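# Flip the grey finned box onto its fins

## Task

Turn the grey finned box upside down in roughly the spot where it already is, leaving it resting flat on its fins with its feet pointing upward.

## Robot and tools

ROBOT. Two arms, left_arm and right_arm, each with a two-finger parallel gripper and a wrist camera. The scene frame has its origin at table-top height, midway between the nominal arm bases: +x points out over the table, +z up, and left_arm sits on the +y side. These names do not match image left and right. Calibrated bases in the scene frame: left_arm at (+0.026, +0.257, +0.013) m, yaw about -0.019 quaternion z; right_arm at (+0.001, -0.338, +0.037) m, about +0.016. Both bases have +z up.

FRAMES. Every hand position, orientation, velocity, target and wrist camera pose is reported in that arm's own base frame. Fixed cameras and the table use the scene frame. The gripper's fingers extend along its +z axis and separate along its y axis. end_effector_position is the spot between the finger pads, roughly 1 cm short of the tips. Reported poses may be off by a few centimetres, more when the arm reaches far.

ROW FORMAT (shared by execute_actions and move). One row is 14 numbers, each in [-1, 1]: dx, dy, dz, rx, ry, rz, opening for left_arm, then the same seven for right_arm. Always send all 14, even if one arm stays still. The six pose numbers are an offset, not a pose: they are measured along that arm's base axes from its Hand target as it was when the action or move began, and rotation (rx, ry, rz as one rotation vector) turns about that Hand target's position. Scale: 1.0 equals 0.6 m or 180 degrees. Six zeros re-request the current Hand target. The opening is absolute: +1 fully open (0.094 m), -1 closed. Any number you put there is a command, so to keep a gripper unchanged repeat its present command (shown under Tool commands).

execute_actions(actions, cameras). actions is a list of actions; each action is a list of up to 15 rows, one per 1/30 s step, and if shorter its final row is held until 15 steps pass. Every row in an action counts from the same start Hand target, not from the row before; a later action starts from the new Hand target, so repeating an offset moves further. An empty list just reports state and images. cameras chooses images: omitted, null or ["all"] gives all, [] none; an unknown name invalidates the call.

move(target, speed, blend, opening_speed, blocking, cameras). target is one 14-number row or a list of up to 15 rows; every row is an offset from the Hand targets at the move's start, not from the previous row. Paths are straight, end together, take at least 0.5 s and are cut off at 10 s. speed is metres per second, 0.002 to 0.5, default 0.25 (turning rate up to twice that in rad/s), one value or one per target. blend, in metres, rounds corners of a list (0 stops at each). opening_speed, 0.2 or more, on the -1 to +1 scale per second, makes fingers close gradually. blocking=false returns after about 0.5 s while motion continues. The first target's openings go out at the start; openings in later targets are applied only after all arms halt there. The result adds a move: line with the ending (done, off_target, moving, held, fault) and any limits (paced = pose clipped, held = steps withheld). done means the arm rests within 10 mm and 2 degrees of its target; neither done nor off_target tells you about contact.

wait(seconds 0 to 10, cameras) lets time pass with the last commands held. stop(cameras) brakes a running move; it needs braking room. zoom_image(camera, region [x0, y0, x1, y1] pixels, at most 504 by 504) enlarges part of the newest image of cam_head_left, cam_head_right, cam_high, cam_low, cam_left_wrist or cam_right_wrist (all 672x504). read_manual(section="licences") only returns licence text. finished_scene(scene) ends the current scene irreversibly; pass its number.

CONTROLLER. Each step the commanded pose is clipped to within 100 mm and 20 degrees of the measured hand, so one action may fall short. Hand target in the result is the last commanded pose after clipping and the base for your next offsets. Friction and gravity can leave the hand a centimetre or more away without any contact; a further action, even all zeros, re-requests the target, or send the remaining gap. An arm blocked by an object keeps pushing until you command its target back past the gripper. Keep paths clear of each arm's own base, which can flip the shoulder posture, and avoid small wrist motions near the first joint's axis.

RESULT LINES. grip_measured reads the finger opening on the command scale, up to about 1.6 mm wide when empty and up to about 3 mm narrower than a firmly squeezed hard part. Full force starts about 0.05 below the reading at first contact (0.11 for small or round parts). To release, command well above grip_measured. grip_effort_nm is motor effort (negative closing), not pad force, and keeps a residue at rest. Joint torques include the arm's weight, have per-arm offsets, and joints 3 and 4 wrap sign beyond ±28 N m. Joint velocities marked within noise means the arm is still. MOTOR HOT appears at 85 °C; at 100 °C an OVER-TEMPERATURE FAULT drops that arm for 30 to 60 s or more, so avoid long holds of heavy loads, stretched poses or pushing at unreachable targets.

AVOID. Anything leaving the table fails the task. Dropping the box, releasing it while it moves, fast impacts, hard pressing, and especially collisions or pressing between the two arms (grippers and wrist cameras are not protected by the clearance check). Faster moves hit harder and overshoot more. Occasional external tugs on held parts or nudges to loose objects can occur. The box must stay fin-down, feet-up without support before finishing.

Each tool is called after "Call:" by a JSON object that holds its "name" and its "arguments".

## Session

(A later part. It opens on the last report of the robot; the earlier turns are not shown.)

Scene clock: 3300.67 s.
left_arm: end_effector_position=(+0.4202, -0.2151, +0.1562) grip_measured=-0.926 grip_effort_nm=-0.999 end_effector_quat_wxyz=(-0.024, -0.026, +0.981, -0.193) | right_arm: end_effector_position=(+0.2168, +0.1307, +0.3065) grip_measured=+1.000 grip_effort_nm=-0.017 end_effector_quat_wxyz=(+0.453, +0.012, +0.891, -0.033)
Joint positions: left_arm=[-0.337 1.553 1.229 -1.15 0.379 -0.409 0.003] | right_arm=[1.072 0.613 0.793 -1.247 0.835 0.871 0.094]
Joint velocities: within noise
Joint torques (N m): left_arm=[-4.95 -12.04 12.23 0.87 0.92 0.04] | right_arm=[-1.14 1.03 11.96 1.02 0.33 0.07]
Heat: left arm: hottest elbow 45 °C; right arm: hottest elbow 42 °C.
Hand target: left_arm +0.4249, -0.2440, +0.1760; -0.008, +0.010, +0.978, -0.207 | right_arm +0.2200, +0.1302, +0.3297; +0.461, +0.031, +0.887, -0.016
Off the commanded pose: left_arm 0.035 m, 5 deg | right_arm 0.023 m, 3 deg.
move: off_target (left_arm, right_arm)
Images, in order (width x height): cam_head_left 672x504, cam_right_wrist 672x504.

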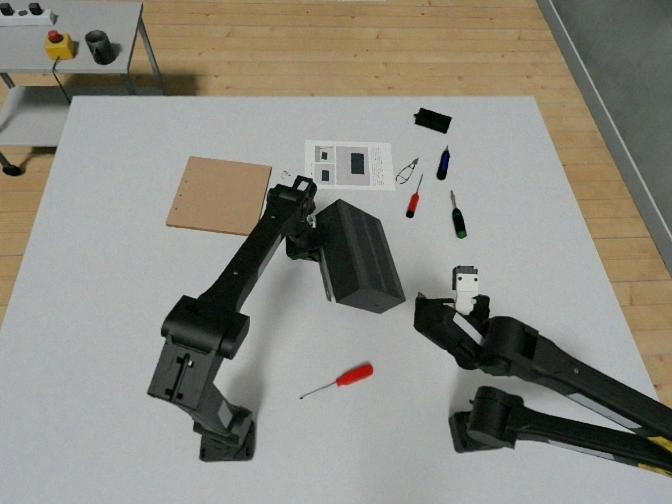

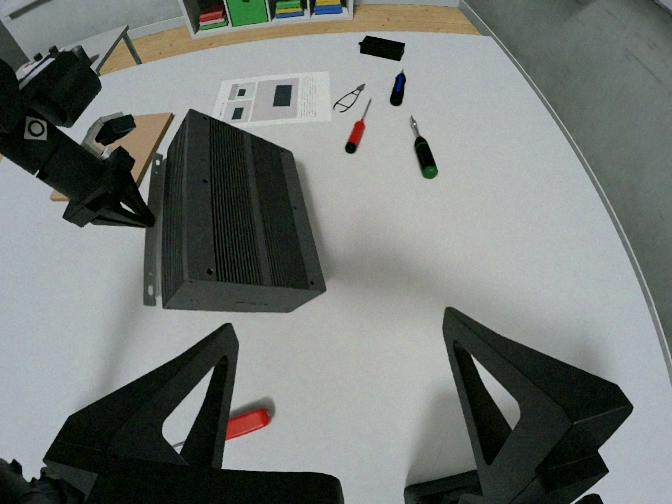

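Call:
{"name": "move", "arguments": {"target": [[0,-0.077,0.023,0.039,0,0,-1, 0,0,0,0,0,0,0.3],[0,-0.11,0.028,0.078,0,0,-1, 0,0,0,0,0,0,0.3]], "speed": 0.05, "blend": 0.01, "opening_speed": 0.5, "cameras": ["cam_head_left","cam_right_wrist"]}}

Scene clock: 3316.60 s.
left_arm: end_effector_position=(+0.4328, -0.3034, +0.2085) grip_measured=-0.948 grip_effort_nm=-1.013 end_effector_quat_wxyz=(+0.016, -0.017, +0.994, -0.106) | right_arm: end_effector_position=(+0.2168, +0.1307, +0.3065) grip_measured=+0.302 grip_effort_nm=-0.085 end_effector_quat_wxyz=(+0.453, +0.012, +0.891, -0.033)
Joint positions: left_arm=[-0.559 1.637 1.495 -1.285 0.16 -0.604 0.002] | right_arm=[1.072 0.613 0.793 -1.247 0.835 0.871 0.061]
Joint velocities: within noise
Joint torques (N m): left_arm=[-2.49 -10.81 9.98 -0.59 -0.01 0.24] | right_arm=[-2.02 1.26 12.07 0.98 0.35 0.09]
Heat: left arm: hottest elbow 48 °C; right arm: hottest elbow 44 °C.
Hand target: left_arm +0.4248, -0.3100, +0.1928; -0.009, +0.009, +0.996, -0.086 | right_arm +0.2200, +0.1302, +0.3297; +0.461, +0.031, +0.887, -0.016
Off the commanded pose: left_arm 0.019 m, 5 deg | right_arm 0.023 m, 3 deg.
move: off_target (left_arm, right_arm); blend cut to 0 m at target 1
Images, in order (width x height): cam_head_left 672x504, cam_right_wrist 672x504.

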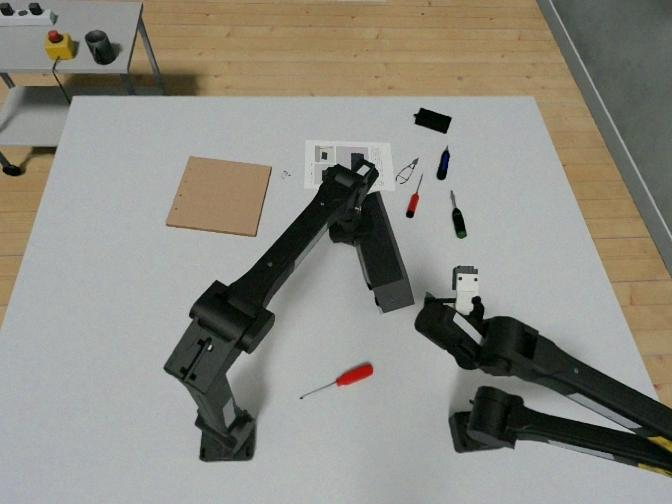

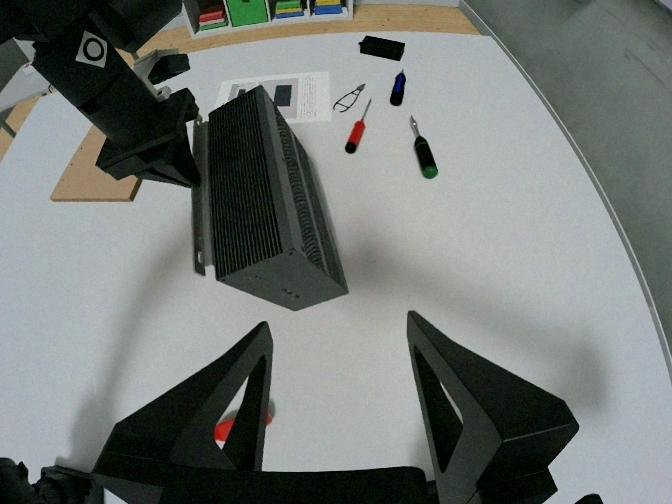

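Call:
{"name": "move", "arguments": {"target": [0,-0.06,0.0,0.028,0,0,-1, 0,0,0,0,0,0,0.3], "speed": 0.03, "cameras": ["cam_head_left","cam_right_wrist"]}}

Scene clock: 3330.40 s.
left_arm: end_effector_position=(+0.4401, -0.3484, +0.2169) grip_measured=-0.949 grip_effort_nm=-1.004 end_effector_quat_wxyz=(+0.030, -0.016, +0.996, -0.077) | right_arm: end_effector_position=(+0.2168, +0.1307, +0.3065) grip_measured=+0.302 grip_effort_nm=-0.085 end_effector_quat_wxyz=(+0.453, +0.012, +0.891, -0.033)
Joint positions: left_arm=[-0.643 1.722 1.63 -1.336 0.085 -0.681 0.002] | right_arm=[1.072 0.613 0.793 -1.247 0.835 0.871 0.061]
Joint velocities: within noise
Joint torques (N m): left_arm=[-2.02 -12.1 8.92 -1.61 -0.11 0.23] | right_arm=[-2.2 0.85 12.11 1.07 0.36 0.08]
Heat: left arm: hottest elbow 47 °C; right arm: hottest elbow 45 °C.
Hand target: left_arm +0.4248, -0.3461, +0.1929; -0.010, +0.008, +0.999, -0.043 | right_arm +0.2200, +0.1302, +0.3297; +0.461, +0.031, +0.887, -0.016
Off the commanded pose: left_arm 0.029 m, 7 deg | right_arm 0.023 m, 3 deg.
move: off_target (left_arm, right_arm)
Images, in order (width x height): cam_head_left 672x504, cam_right_wrist 672x504.

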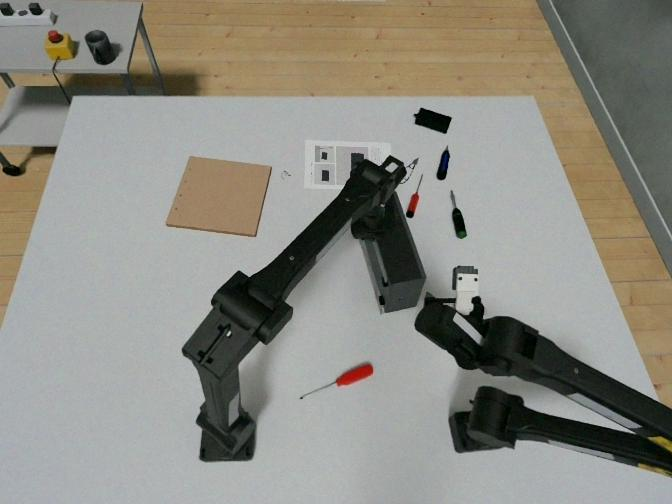

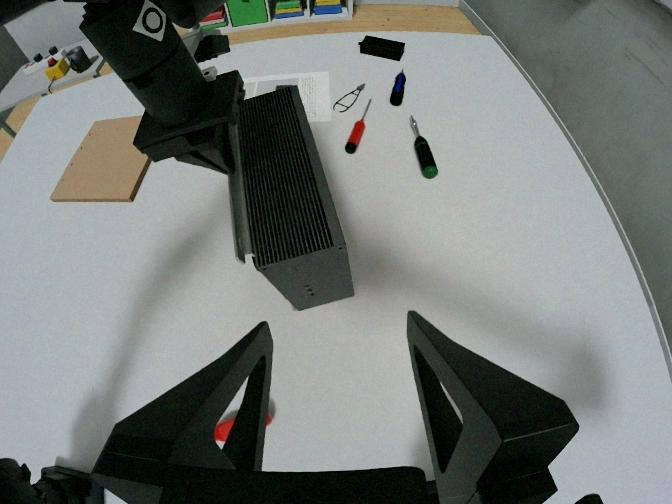

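Call:
{"name": "move", "arguments": {"target": [0,-0.05,0.015,0.02,0,0,-1, 0,0,0,0,0,0,0.3], "speed": 0.03, "cameras": ["cam_head_left","cam_right_wrist"]}}

Call:
{"name": "zoom_image", "arguments": {"camera": "cam_right_wrist", "region": [180, 60, 420, 330]}}

Scene clock: 3338.80 s.
left_arm: end_effector_position=(+0.4273, -0.3751, +0.2148) grip_measured=-0.962 grip_effort_nm=-1.013 end_effector_quat_wxyz=(+0.011, +0.002, +0.999, -0.030) | right_arm: end_effector_position=(+0.2168, +0.1307, +0.3065) grip_measured=+0.302 grip_effort_nm=-0.081 end_effector_quat_wxyz=(+0.453, +0.012, +0.891, -0.033)
Joint positions: left_arm=[-0.71 1.799 1.736 -1.452 0.032 -0.706 0.002] | right_arm=[1.072 0.613 0.793 -1.247 0.835 0.871 0.061]
Joint velocities: within noise
Joint torques (N m): left_arm=[-1.32 -13.27 10.43 -0.79 -0.06 -0.11] | right_arm=[-1.85 0.79 12.07 1.13 0.36 0.08]
Heat: left arm: hottest elbow 46 °C; right arm: hottest elbow 46 °C.
Hand target: left_arm +0.4249, -0.3761, +0.2018; -0.010, +0.008, +1.000, -0.011 | right_arm +0.2200, +0.1302, +0.3297; +0.461, +0.031, +0.887, -0.016
Off the commanded pose: left_arm 0.013 m, 3 deg | right_arm 0.023 m, 3 deg.
move: off_target (left_arm, right_arm)
Images, in order (width x height): cam_head_left 672x504, cam_right_wrist 672x504.

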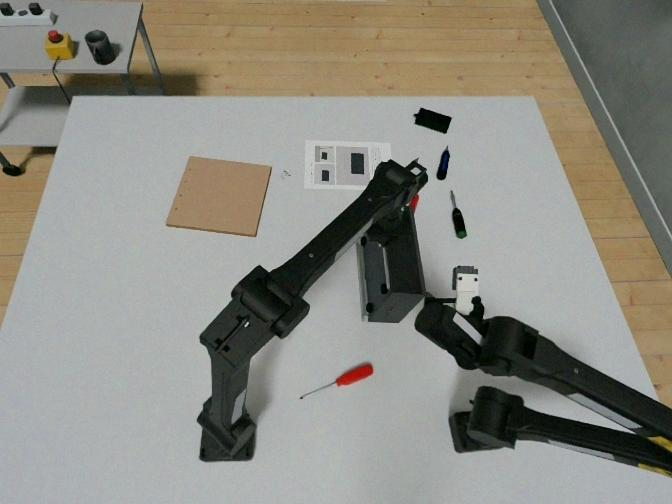

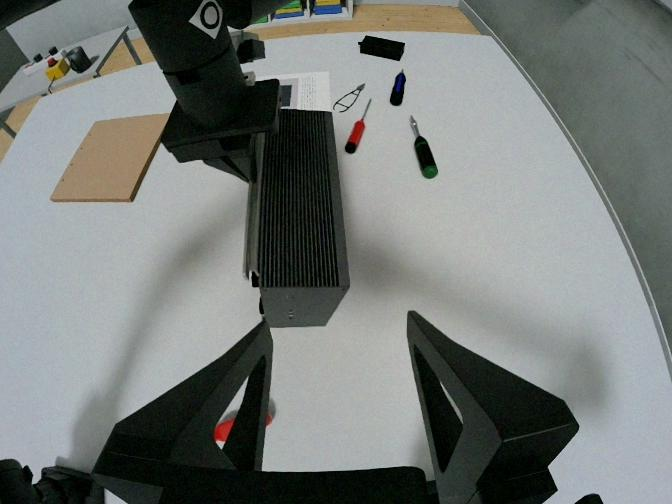

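Scaled by 1.867 from the camera's 672x504 image, which has a finer 960x720 frame.

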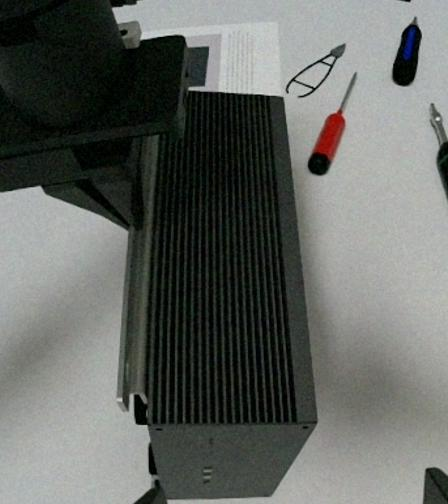

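Call:
{"name": "move", "arguments": {"target": [0,-0.04,0.01,0.0,0,0,-1, 0,0,0,0,0,0,0.3], "speed": 0.03, "cameras": ["cam_low","cam_right_wrist"]}}

Scene clock: 3350.77 s.
left_arm: end_effector_position=(+0.4275, -0.3801, +0.2151) grip_measured=-0.962 grip_effort_nm=-1.013 end_effector_quat_wxyz=(-0.001, +0.000, +1.000, -0.011) | right_arm: end_effector_position=(+0.2168, +0.1307, +0.3065) grip_measured=+0.302 grip_effort_nm=-0.085 end_effector_quat_wxyz=(+0.453, +0.012, +0.891, -0.033)
Joint positions: left_arm=[-0.721 1.838 1.794 -1.514 0.017 -0.721 0.002] | right_arm=[1.072 0.613 0.793 -1.247 0.835 0.871 0.061]
Joint velocities: within noise
Joint torques (N m): left_arm=[-2.9 -13.68 11.73 0.24 0.5 -0.28] | right_arm=[-2.08 0.85 12.14 1.03 0.37 0.05]
Heat: left arm: hottest elbow 46 °C; right arm: hottest elbow 47 °C.
Hand target: left_arm +0.4248, -0.4000, +0.2078; -0.010, +0.008, +1.000, -0.011 | right_arm +0.2200, +0.1302, +0.3297; +0.461, +0.031, +0.887, -0.016
Off the commanded pose: left_arm 0.021 m, 1 deg | right_arm 0.023 m, 3 deg.
move: off_target (left_arm, right_arm)
Images, in order (width x height): cam_low 672x504, cam_right_wrist 672x504.

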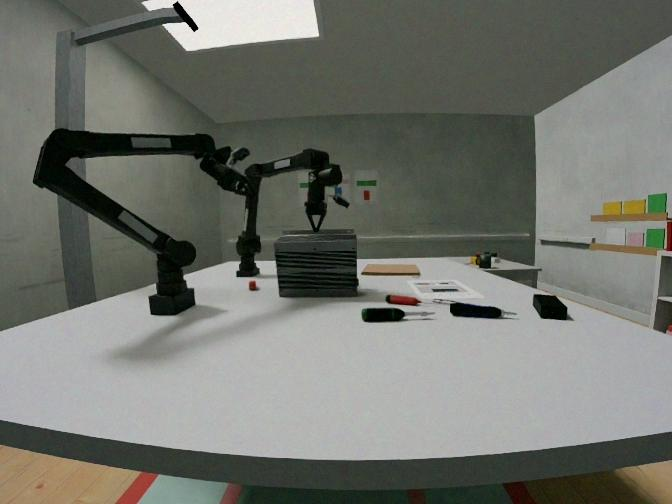

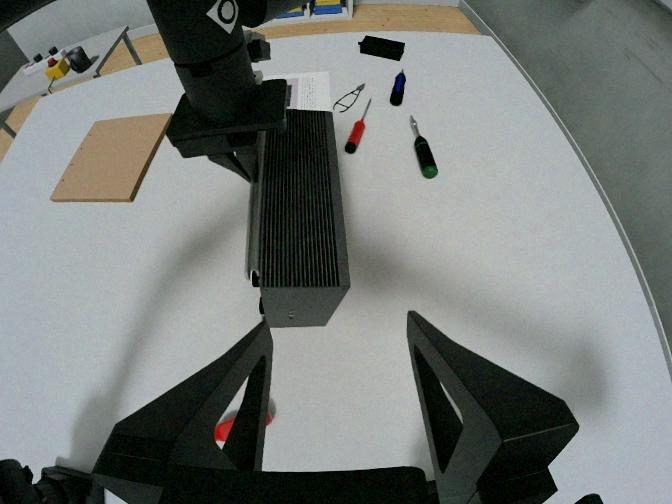

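Call:
{"name": "move", "arguments": {"target": [0,0,0,0.0,0,0,-1, 0.06,0.138,-0.125,0,0,0,0.3], "speed": 0.12, "cameras": ["cam_head_left","cam_right_wrist"]}}

Scene clock: 3423.63 s.
left_arm: end_effector_position=(+0.4276, -0.3801, +0.2152) grip_measured=-0.962 grip_effort_nm=-1.009 end_effector_quat_wxyz=(-0.001, +0.000, +1.000, -0.010) | right_arm: end_effector_position=(+0.2563, +0.2067, +0.2522) grip_measured=+0.302 grip_effort_nm=-0.085 end_effector_quat_wxyz=(+0.456, +0.030, +0.889, -0.026)
Joint positions: left_arm=[-0.721 1.838 1.795 -1.515 0.017 -0.722 0.002] | right_arm=[1.082 0.885 0.756 -0.944 0.847 0.921 0.061]
Joint velocities: within noise
Joint torques (N m): left_arm=[-2.9 -13.68 11.81 0.27 0.54 -0.28] | right_arm=[0.62 -2.37 8.64 2.1 0.6 0.04]
Heat: left arm: hottest elbow 53 °C; right arm: hottest elbow 49 °C.
Hand target: left_arm +0.4249, -0.4000, +0.2079; -0.010, +0.008, +1.000, -0.011 | right_arm +0.2560, +0.2130, +0.2548; +0.461, +0.031, +0.887, -0.016
Off the commanded pose: left_arm 0.021 m, 1 deg | right_arm 0.007 m, 1 deg.
move: off_target (left_arm)
Images, in order (width x height): cam_head_left 672x504, cam_right_wrist 672x504.

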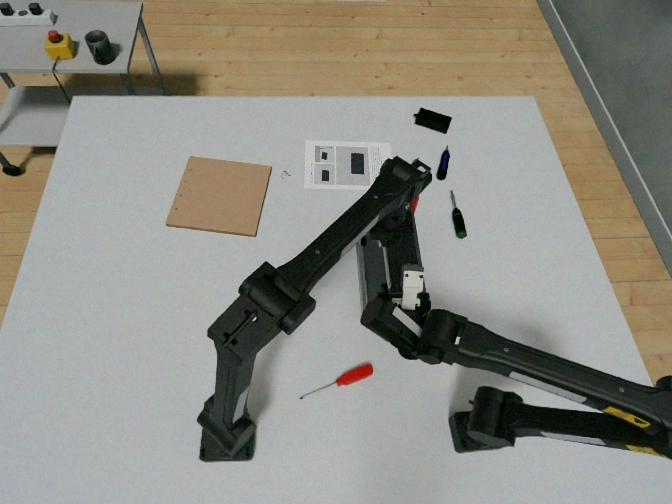

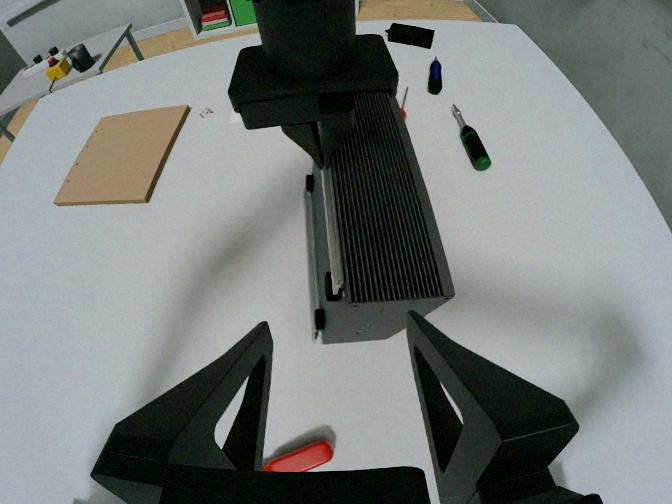

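Call:
{"name": "zoom_image", "arguments": {"camera": "cam_right_wrist", "region": [250, 140, 450, 350]}}

Scaled by 2.400 from the camera's 672x504 image, which has a finer 960x720 frame.

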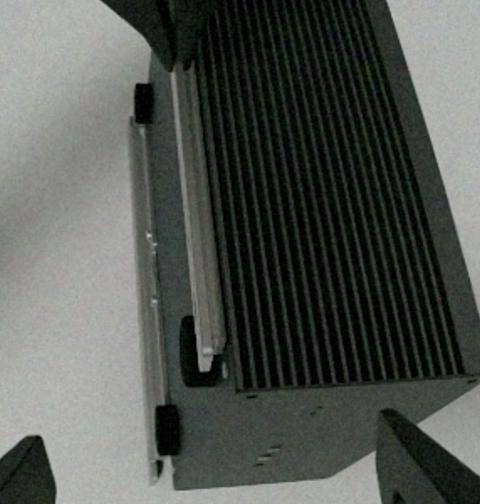

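Call:
{"name": "move", "arguments": {"target": [[0,0,0,0.0,0,0,-1, 0.067,0,-0.089,0,0,0.027,0.3],[0,0,0,0.0,0,0,-1, 0.1075,0,-0.115,0,0,0.027,0.3]], "speed": [0.1,0.05], "blend": 0.01, "cameras": ["cam_right_wrist"]}}

Call:
{"name": "zoom_image", "arguments": {"camera": "cam_right_wrist", "region": [230, 200, 440, 370]}}

Scene clock: 3454.13 s.
left_arm: end_effector_position=(+0.4276, -0.3801, +0.2152) grip_measured=-0.962 grip_effort_nm=-1.009 end_effector_quat_wxyz=(-0.001, +0.000, +1.000, -0.010) | right_arm: end_effector_position=(+0.3150, +0.2142, +0.1849) grip_measured=+0.302 grip_effort_nm=-0.090 end_effector_quat_wxyz=(+0.458, -0.010, +0.889, +0.004)
Joint positions: left_arm=[-0.721 1.838 1.795 -1.515 0.017 -0.722 0.002] | right_arm=[0.881 0.992 0.601 -0.44 0.667 0.593 0.061]
Joint velocities: within noise
Joint torques (N m): left_arm=[-2.84 -13.57 11.81 0.29 0.54 -0.27] | right_arm=[-1.85 -3.08 8.21 2.3 0.18 -0.14]
Heat: left arm: hottest elbow 54 °C; right arm: hottest elbow 46 °C.
Hand target: left_arm +0.4249, -0.4000, +0.2079; -0.010, +0.008, +1.000, -0.011 | right_arm +0.3204, +0.2130, +0.1856; +0.461, -0.006, +0.888, +0.003
Off the commanded pose: left_arm 0.021 m, 1 deg | right_arm 0.006 m, 1 deg.
move: off_target (left_arm)
Images, in order (width x height): cam_right_wrist 672x504.

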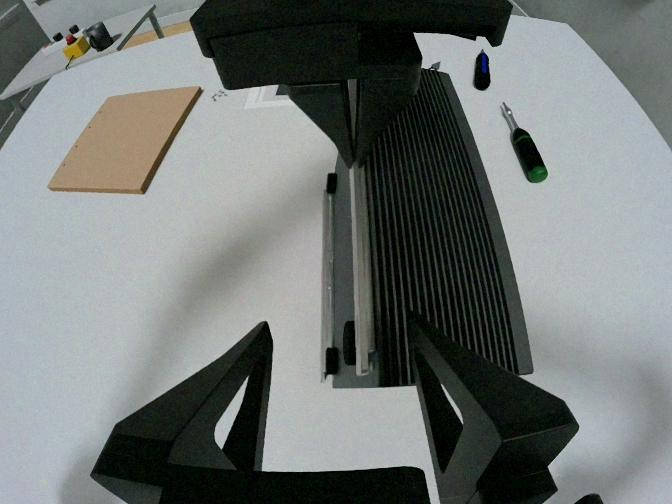

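Scaled by 2.400 from the camera's 672x504 image, which has a finer 960x720 frame.

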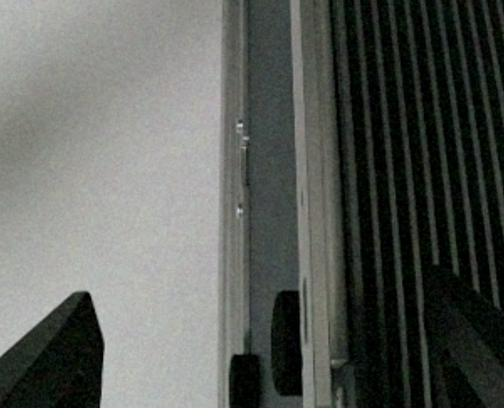

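Call:
{"name": "move", "arguments": {"target": [[0,0,0,0.0,0,0,-1, 0.004,-0.018,-0.008,0,0,0,0.3],[0,0,0,0.0,0,0,-1, 0.004,-0.018,-0.008,0,0,0,-0.5]], "speed": 0.05, "opening_speed": 0.4, "cameras": ["cam_right_wrist"]}}

Call:
{"name": "zoom_image", "arguments": {"camera": "cam_right_wrist", "region": [230, 200, 440, 370]}}

Scene clock: 3468.60 s.
left_arm: end_effector_position=(+0.4276, -0.3801, +0.2152) grip_measured=-0.962 grip_effort_nm=-1.009 end_effector_quat_wxyz=(-0.001, +0.000, +1.000, -0.010) | right_arm: end_effector_position=(+0.3181, +0.2044, +0.1749) grip_measured=-0.498 grip_effort_nm=-0.090 end_effector_quat_wxyz=(+0.453, -0.013, +0.891, -0.001)
Joint positions: left_arm=[-0.721 1.838 1.795 -1.515 0.017 -0.722 0.002] | right_arm=[0.849 0.99 0.576 -0.413 0.644 0.562 0.024]
Joint velocities: within noise
Joint torques (N m): left_arm=[-2.9 -13.57 11.85 0.29 0.54 -0.28] | right_arm=[-1.73 -4.6 8.12 2.26 0.19 -0.1]
Heat: left arm: hottest elbow 54 °C; right arm: hottest elbow 45 °C.
Hand target: left_arm +0.4249, -0.4000, +0.2079; -0.010, +0.008, +1.000, -0.011 | right_arm +0.3229, +0.2023, +0.1810; +0.461, -0.006, +0.887, +0.003
Off the commanded pose: left_arm 0.021 m, 1 deg | right_arm 0.008 m, 1 deg.
move: off_target (left_arm)
Images, in order (width x height): cam_right_wrist 672x504.

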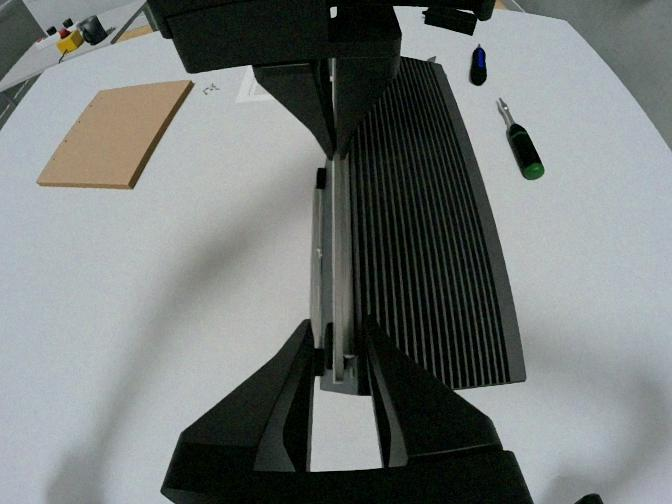

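Scaled by 2.400 from the camera's 672x504 image, which has a finer 960x720 frame.

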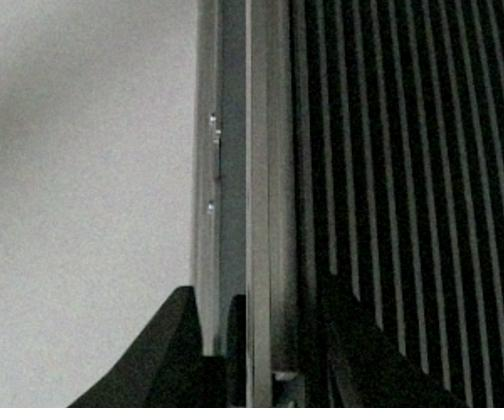

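Call:
{"name": "move", "arguments": {"target": [[0,0,0,0.0,0,0,-1, 0,0.0,0.012,0,0,0,-0.5],[0,0,0,0.0,0,0,-1, 0,0,0.012,0,0,0,-1]], "speed": 0.05, "opening_speed": 0.4, "cameras": ["cam_right_wrist"]}}

Call:
{"name": "zoom_image", "arguments": {"camera": "cam_right_wrist", "region": [230, 200, 440, 370]}}

Scene clock: 3477.63 s.
left_arm: end_effector_position=(+0.4276, -0.3799, +0.2151) grip_measured=-0.962 grip_effort_nm=-1.009 end_effector_quat_wxyz=(-0.001, -0.001, +1.000, -0.010) | right_arm: end_effector_position=(+0.3177, +0.2042, +0.1785) grip_measured=-0.942 grip_effort_nm=-1.038 end_effector_quat_wxyz=(+0.456, +0.001, +0.890, +0.009)
Joint positions: left_arm=[-0.721 1.839 1.795 -1.515 0.016 -0.723 0.002] | right_arm=[0.849 0.979 0.576 -0.413 0.642 0.59 0.003]
Joint velocities: within noise
Joint torques (N m): left_arm=[-3.02 -13.57 11.74 0.36 0.56 -0.27] | right_arm=[-2.02 -4.19 9.24 1.37 0.29 -0.44]
Heat: left arm: hottest elbow 54 °C; right arm: hottest elbow 44 °C.
Hand target: left_arm +0.4250, -0.4000, +0.2078; -0.010, +0.008, +1.000, -0.011 | right_arm +0.3229, +0.2022, +0.1882; +0.461, -0.006, +0.887, +0.003
Off the commanded pose: left_arm 0.022 m, 1 deg | right_arm 0.011 m, 1 deg.
move: off_target (left_arm, right_arm); target 2's new opening was sent with right_arm's hand 0.011 m and 1 deg from that target
Images, in order (width x height): cam_right_wrist 672x504.

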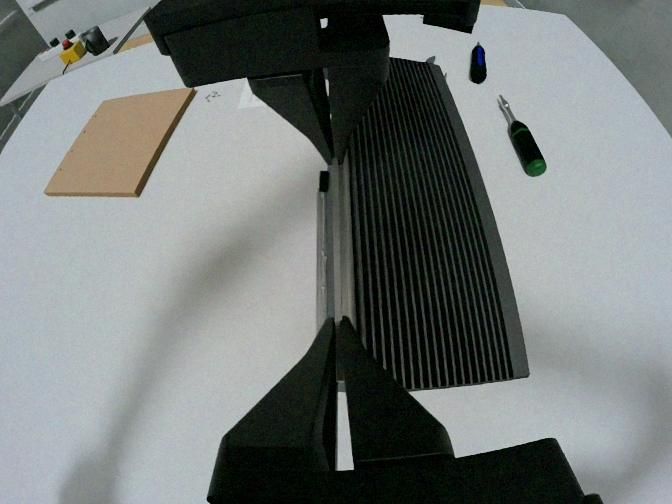

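Scaled by 2.400 from the camera's 672x504 image, which has a finer 960x720 frame.

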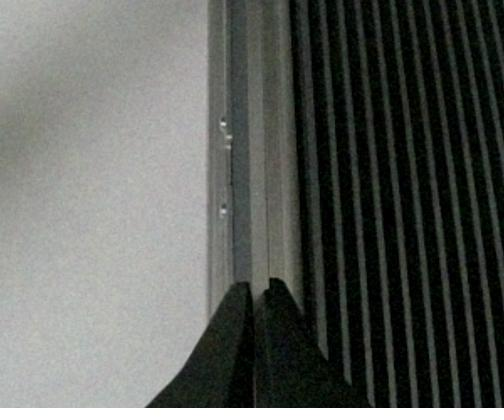

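Call:
{"name": "move", "arguments": {"target": [[0.004,0.033,0.012,0,0,0,-1, 0,0,0,0,0,0,-1],[0.004,0.033,0.012,0,0,0,-0.6, 0,0,0,0,0,0,-1],[0.037,0.053,0.142,0,0,0,-0.6, 0,0,0,0,0,0,-1],[0.0,0.28,0.18,0,0,0,-0.6, 0,0,0,0,0,0,-1]], "speed": [0.05,0.05,0.06,0.15], "blend": [0,0,0.02,0], "opening_speed": 0.3, "cameras": ["cam_head_left","cam_right_wrist"]}}

Scene clock: 3490.93 s.
left_arm: end_effector_position=(+0.4279, -0.2354, +0.3117) grip_measured=-0.603 grip_effort_nm=0.164 end_effector_quat_wxyz=(+0.008, +0.003, +1.000, -0.020) | right_arm: end_effector_position=(+0.3176, +0.2043, +0.1788) grip_measured=-0.942 grip_effort_nm=-1.043 end_effector_quat_wxyz=(+0.456, +0.002, +0.890, +0.010)
Joint positions: left_arm=[-0.492 1.603 1.735 -1.671 0.027 -0.487 0.019] | right_arm=[0.849 0.978 0.576 -0.413 0.642 0.592 0.003]
Joint velocities: within noise
Joint torques (N m): left_arm=[-0.32 -13.8 8.7 0.34 0.12 -0.04] | right_arm=[-1.67 -3.6 9.33 1.29 0.31 -0.41]
Heat: left arm: hottest elbow 54 °C; right arm: hottest elbow 44 °C.
Hand target: left_arm +0.4250, -0.2321, +0.3158; -0.010, +0.008, +1.000, -0.011 | right_arm +0.3229, +0.2022, +0.1883; +0.461, -0.006, +0.887, +0.003
Off the commanded pose: left_arm 0.006 m, 2 deg | right_arm 0.011 m, 1 deg.
joint sent to its limit (left arm) — joint 4 (wrist pitch), lower limit. The joint targets still meet the commanded pose.
move: off_target (right_arm)
Images, in order (width x height): cam_head_left 672x504, cam_right_wrist 672x504.

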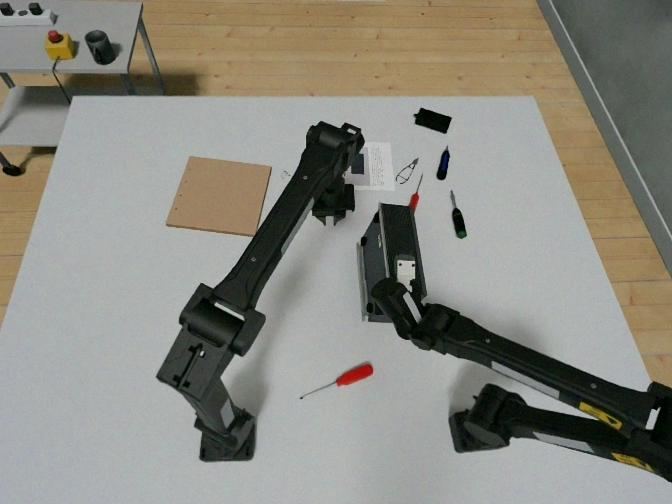

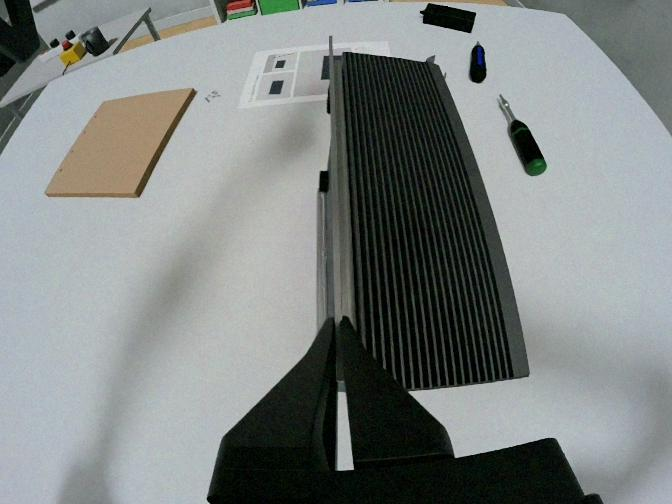

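Call:
{"name": "move", "arguments": {"target": [[0,0,0,0,0,0,-0.6, 0,-0.055,0.01,0.05,0,0,-1],[0,0,0,0,0,0,-0.6, 0,-0.118,0.01,0.1056,0,0,-1]], "speed": 0.04, "blend": 0.015, "cameras": ["cam_head_left","cam_right_wrist"]}}

Scene clock: 3579.27 s.
left_arm: end_effector_position=(+0.4279, -0.2354, +0.3117) grip_measured=-0.603 grip_effort_nm=0.164 end_effector_quat_wxyz=(+0.008, +0.003, +1.000, -0.020) | right_arm: end_effector_position=(+0.3161, +0.1357, +0.1872) grip_measured=-0.944 grip_effort_nm=-1.043 end_effector_quat_wxyz=(+0.442, +0.071, +0.881, +0.153)
Joint positions: left_arm=[-0.492 1.603 1.735 -1.671 0.027 -0.486 0.019] | right_arm=[0.513 0.698 0.434 -0.349 0.215 0.562 0.003]
Joint velocities: within noise
Joint torques (N m): left_arm=[-0.5 -13.68 8.7 0.38 0.12 -0.06] | right_arm=[-2.55 -1.14 9.06 2.8 0.13 -0.33]
Heat: left arm: hottest elbow 46 °C; right arm: hottest elbow 43 °C.
Hand target: left_arm +0.4250, -0.2321, +0.3158; -0.010, +0.008, +1.000, -0.011 | right_arm +0.3229, +0.1314, +0.1942; +0.456, +0.070, +0.875, +0.150
Off the commanded pose: left_arm 0.006 m, 2 deg | right_arm 0.011 m, 2 deg.
joint sent to its limit (left arm) — joint 4 (wrist pitch), lower limit. The joint targets still meet the commanded pose.
move: off_target (right_arm)
Images, in order (width x height): cam_head_left 672x504, cam_right_wrist 672x504.

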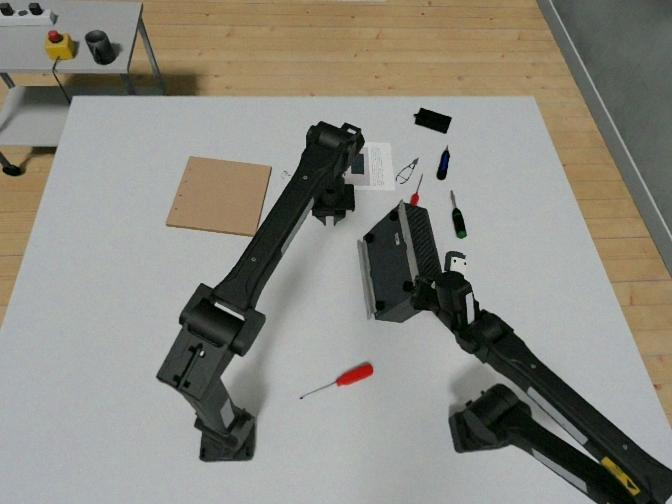

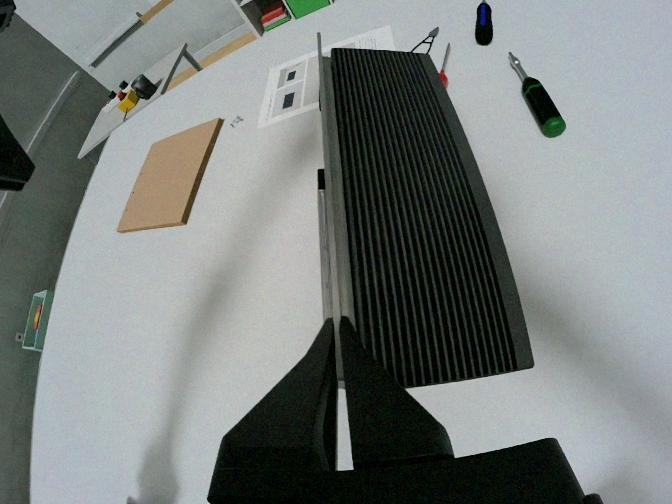

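Call:
{"name": "move", "arguments": {"target": [[0,0,0,0,0,0,-0.6, 0,-0.062,-0.01,0.0556,0,0,-1],[0,0,0,0,0,0,-0.6, 0,-0.121,-0.031,0.111,0,0,-1],[0,0,0,0,0,0,-0.6, 0,-0.1755,-0.062,0.1667,0,0,-1]], "speed": 0.05, "blend": 0.015, "cameras": ["cam_head_left","cam_right_wrist"]}}

Scene clock: 3591.80 s.
left_arm: end_effector_position=(+0.4279, -0.2354, +0.3117) grip_measured=-0.603 grip_effort_nm=0.164 end_effector_quat_wxyz=(+0.008, +0.003, +1.000, -0.020) | right_arm: end_effector_position=(+0.3101, +0.0233, +0.1300) grip_measured=-0.945 grip_effort_nm=-1.038 end_effector_quat_wxyz=(+0.390, +0.223, +0.816, +0.364)
Joint positions: left_arm=[-0.492 1.603 1.735 -1.671 0.027 -0.486 0.019] | right_arm=[-0.272 0.735 0.215 -0.062 -0.667 0.63 0.003]
Joint velocities: within noise
Joint torques (N m): left_arm=[-0.5 -13.8 8.72 0.39 0.13 -0.07] | right_arm=[0.09 0.03 10.26 3.49 -1.42 -0.33]
Heat: left arm: hottest elbow 45 °C; right arm: hottest elbow 44 °C.
Hand target: left_arm +0.4250, -0.2321, +0.3158; -0.010, +0.008, +1.000, -0.011 | right_arm +0.3229, +0.0261, +0.1569; +0.422, +0.185, +0.806, +0.371
Off the commanded pose: left_arm 0.006 m, 2 deg | right_arm 0.030 m, 6 deg.
joint sent to its limit (left arm) — joint 4 (wrist pitch), lower limit. The joint targets still meet the commanded pose.
move: off_target (right_arm)
Images, in order (width x height): cam_head_left 672x504, cam_right_wrist 672x504.

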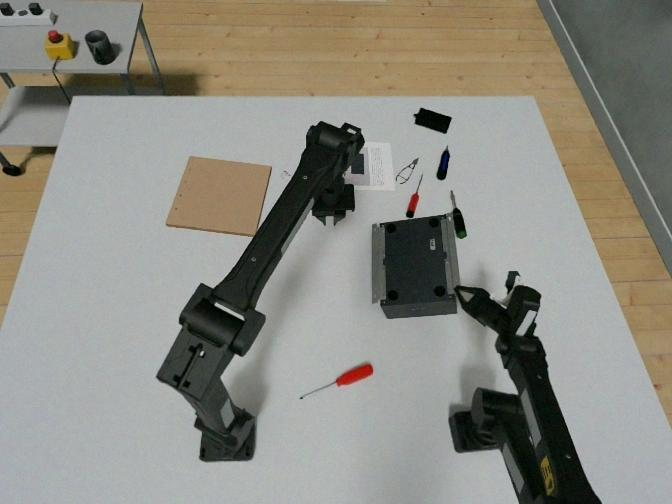

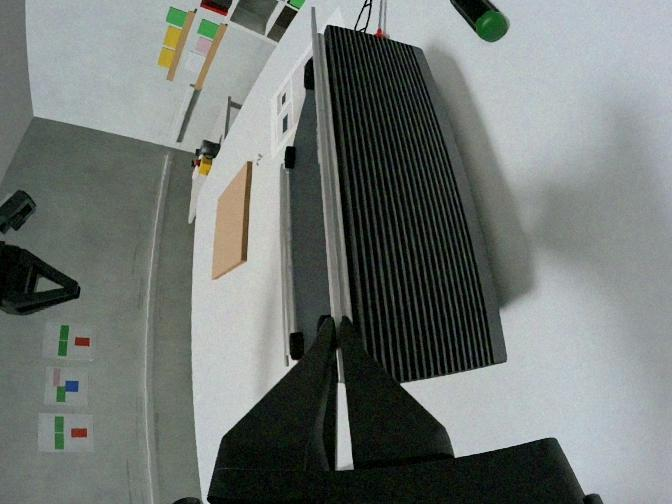

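Call:
{"name": "move", "arguments": {"target": [[0,0,0,0,0,0,-0.6, 0,-0.025,-0.04,0.05,0,0,-1],[0,0,0,0,0,0,-0.6, 0,-0.045,-0.088,0.1,0,0,-1],[0,0,0,0,0,0,-0.6, 0,-0.06,-0.13,0.15,0,0,-1]], "speed": 0.05, "blend": 0.015, "cameras": ["cam_head_left","cam_right_wrist","cam_low"]}}

Scene clock: 3638.53 s.
left_arm: end_effector_position=(+0.4279, -0.2354, +0.3117) grip_measured=-0.603 grip_effort_nm=0.164 end_effector_quat_wxyz=(+0.008, +0.003, +1.000, -0.020) | right_arm: end_effector_position=(+0.3132, -0.0054, +0.0666) grip_measured=-0.945 grip_effort_nm=-1.038 end_effector_quat_wxyz=(+0.345, +0.303, +0.700, +0.547)
Joint positions: left_arm=[-0.492 1.603 1.735 -1.671 0.027 -0.486 0.019] | right_arm=[-0.526 1.642 0.11 1.163 -1.097 1.086 0.003]
Joint velocities: within noise
Joint torques (N m): left_arm=[-0.38 -13.92 8.68 0.39 0.11 -0.05] | right_arm=[-0.32 -5.19 2.92 3.45 -0.86 -0.03]
Heat: left arm: hottest elbow 45 °C; right arm: hottest elbow 47 °C.
Hand target: left_arm +0.4250, -0.2321, +0.3158; -0.010, +0.008, +1.000, -0.011 | right_arm +0.3229, -0.0099, +0.0790; +0.367, +0.279, +0.697, +0.549
Off the commanded pose: left_arm 0.006 m, 2 deg | right_arm 0.016 m, 4 deg.
joint sent to its limit (left arm) — joint 4 (wrist pitch), lower limit. The joint targets still meet the commanded pose.
move: off_target (right_arm)
Images, in order (width x height): cam_head_left 672x504, cam_low 672x504, cam_right_wrist 672x504.

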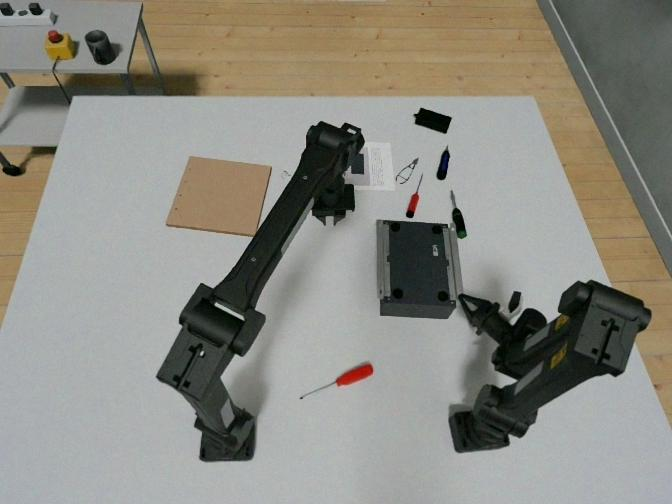

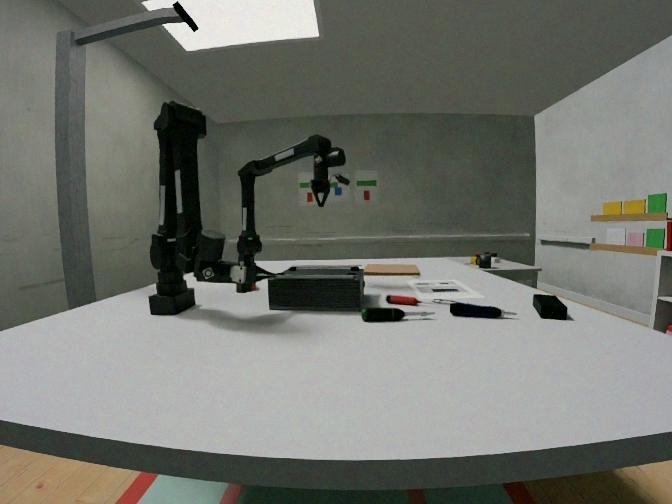

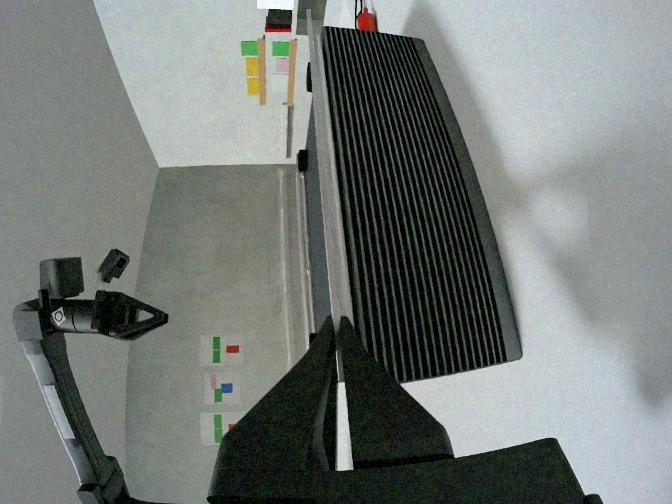

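Call:
{"name": "move", "arguments": {"target": [0,0,0,0,0,0,-0.6, 0,-0.01,-0.035,0.06,0,0,-1], "speed": 0.05, "cameras": ["cam_head_left"]}}

Call:
{"name": "zoom_image", "arguments": {"camera": "cam_head_left", "region": [340, 190, 500, 340]}}

Scene clock: 3650.40 s.
left_arm: end_effector_position=(+0.4279, -0.2354, +0.3117) grip_measured=-0.603 grip_effort_nm=0.164 end_effector_quat_wxyz=(+0.008, +0.003, +1.000, -0.020) | right_arm: end_effector_position=(+0.3164, -0.0089, +0.0636) grip_measured=-0.945 grip_effort_nm=-1.043 end_effector_quat_wxyz=(+0.323, +0.309, +0.663, +0.600)
Joint positions: left_arm=[-0.492 1.603 1.735 -1.671 0.027 -0.486 0.019] | right_arm=[-0.555 1.913 0.145 1.579 -1.189 1.336 0.003]
Joint velocities: within noise
Joint torques (N m): left_arm=[-0.32 -13.86 8.68 0.36 0.12 -0.07] | right_arm=[-1.61 -4.25 0.96 1.77 -0.03 -0.09]
Heat: left arm: hottest elbow 45 °C; right arm: hottest elbow 44 °C.
Hand target: left_arm +0.4250, -0.2321, +0.3158; -0.010, +0.008, +1.000, -0.011 | right_arm +0.3229, -0.0159, +0.0580; +0.339, +0.312, +0.642, +0.612
Off the commanded pose: left_arm 0.006 m, 2 deg | right_arm 0.011 m, 3 deg.
joint read past its limit (right arm) — joint 4 (wrist pitch), upper limit.
joint sent to its limit (left arm) — joint 4 (wrist pitch), lower limit. The joint targets still meet the commanded pose.
joint sent to its limit (right arm) — joint 4 (wrist pitch), upper limit. The joint targets are off in orientation, not in position.
move: off_target (right_arm)
Images, in order (width x height): cam_head_left 672x504.

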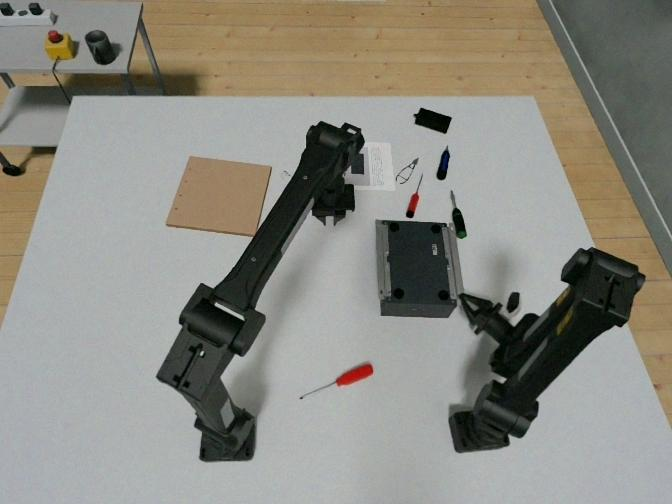

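Scaled by 3.150.

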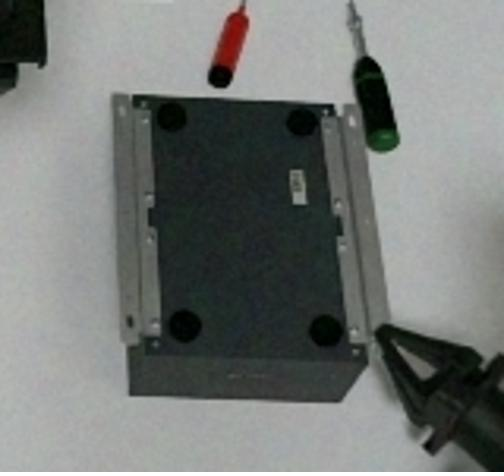

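Call:
{"name": "move", "arguments": {"target": [[0,0,0,0,0,0,-0.6, -0.011,0.0117,0.01,0,0,0,-1],[0,0,0,0,0,0,-0.6, -0.011,0.0117,0.01,0,0,0,-0.5],[0,0,0,0,0,0,-0.6, -0.131,-0.0783,0.025,0,0,0,-0.5]], "speed": 0.06, "opening_speed": 0.3, "cameras": ["cam_head_left","cam_right_wrist"]}}

Call:
{"name": "zoom_image", "arguments": {"camera": "cam_head_left", "region": [340, 190, 500, 340]}}

Scene clock: 3665.37 s.
left_arm: end_effector_position=(+0.4279, -0.2354, +0.3117) grip_measured=-0.603 grip_effort_nm=0.159 end_effector_quat_wxyz=(+0.008, +0.003, +1.000, -0.020) | right_arm: end_effector_position=(+0.2485, -0.0622, +0.0737) grip_measured=-0.501 grip_effort_nm=0.066 end_effector_quat_wxyz=(+0.347, +0.313, +0.633, +0.617)
Joint positions: left_arm=[-0.492 1.603 1.735 -1.671 0.027 -0.486 0.019] | right_arm=[-0.979 1.919 0.097 1.553 -1.578 1.248 0.023]
Joint velocities: within noise
Joint torques (N m): left_arm=[-0.5 -13.8 8.69 0.4 0.12 -0.06] | right_arm=[-1.38 -5.01 -1.83 1.8 -0.35 -0.16]
Heat: left arm: hottest elbow 45 °C; right arm: hottest elbow 42 °C.
Hand target: left_arm +0.4250, -0.2321, +0.3158; -0.010, +0.008, +1.000, -0.011 | right_arm +0.2443, -0.0629, +0.0730; +0.339, +0.312, +0.642, +0.612
Off the commanded pose: left_arm 0.006 m, 2 deg | right_arm 0.004 m, 1 deg.
joint sent to its limit (left arm) — joint 4 (wrist pitch), lower limit. The joint targets still meet the commanded pose.
joint sent to its limit (right arm) — joint 5 (wrist yaw), lower limit. The joint targets still meet the commanded pose.
move: done; target 2's new opening was sent with right_arm's hand 0.001 m and 3 deg from that target
Images, in order (width x height): cam_head_left 672x504, cam_right_wrist 672x504.

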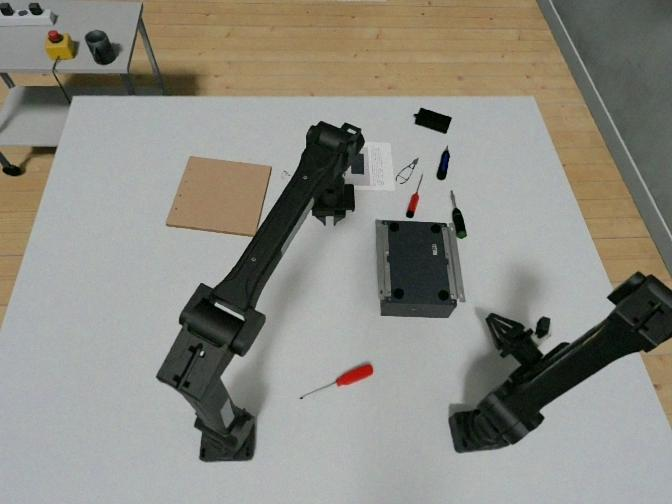

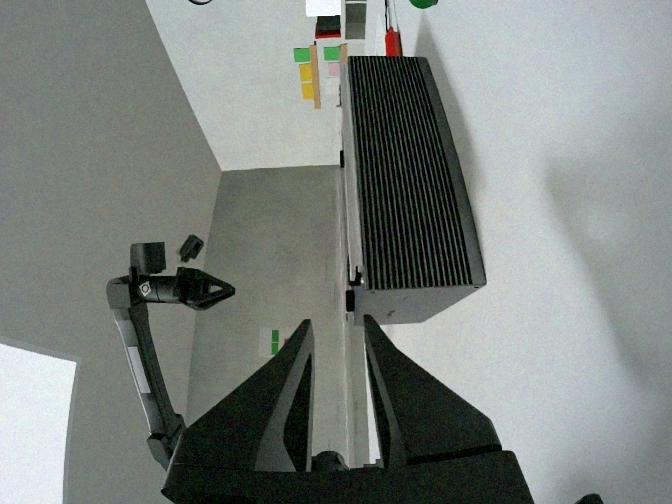

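Scaled by 3.150.

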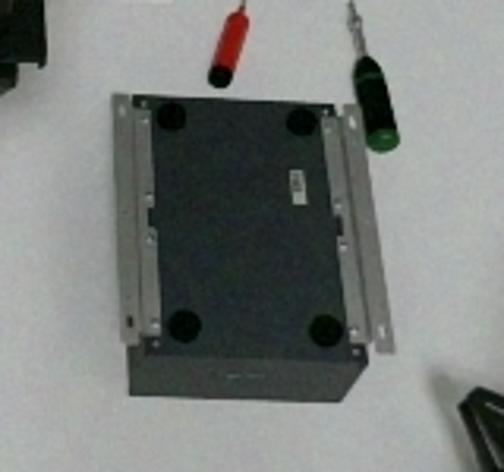

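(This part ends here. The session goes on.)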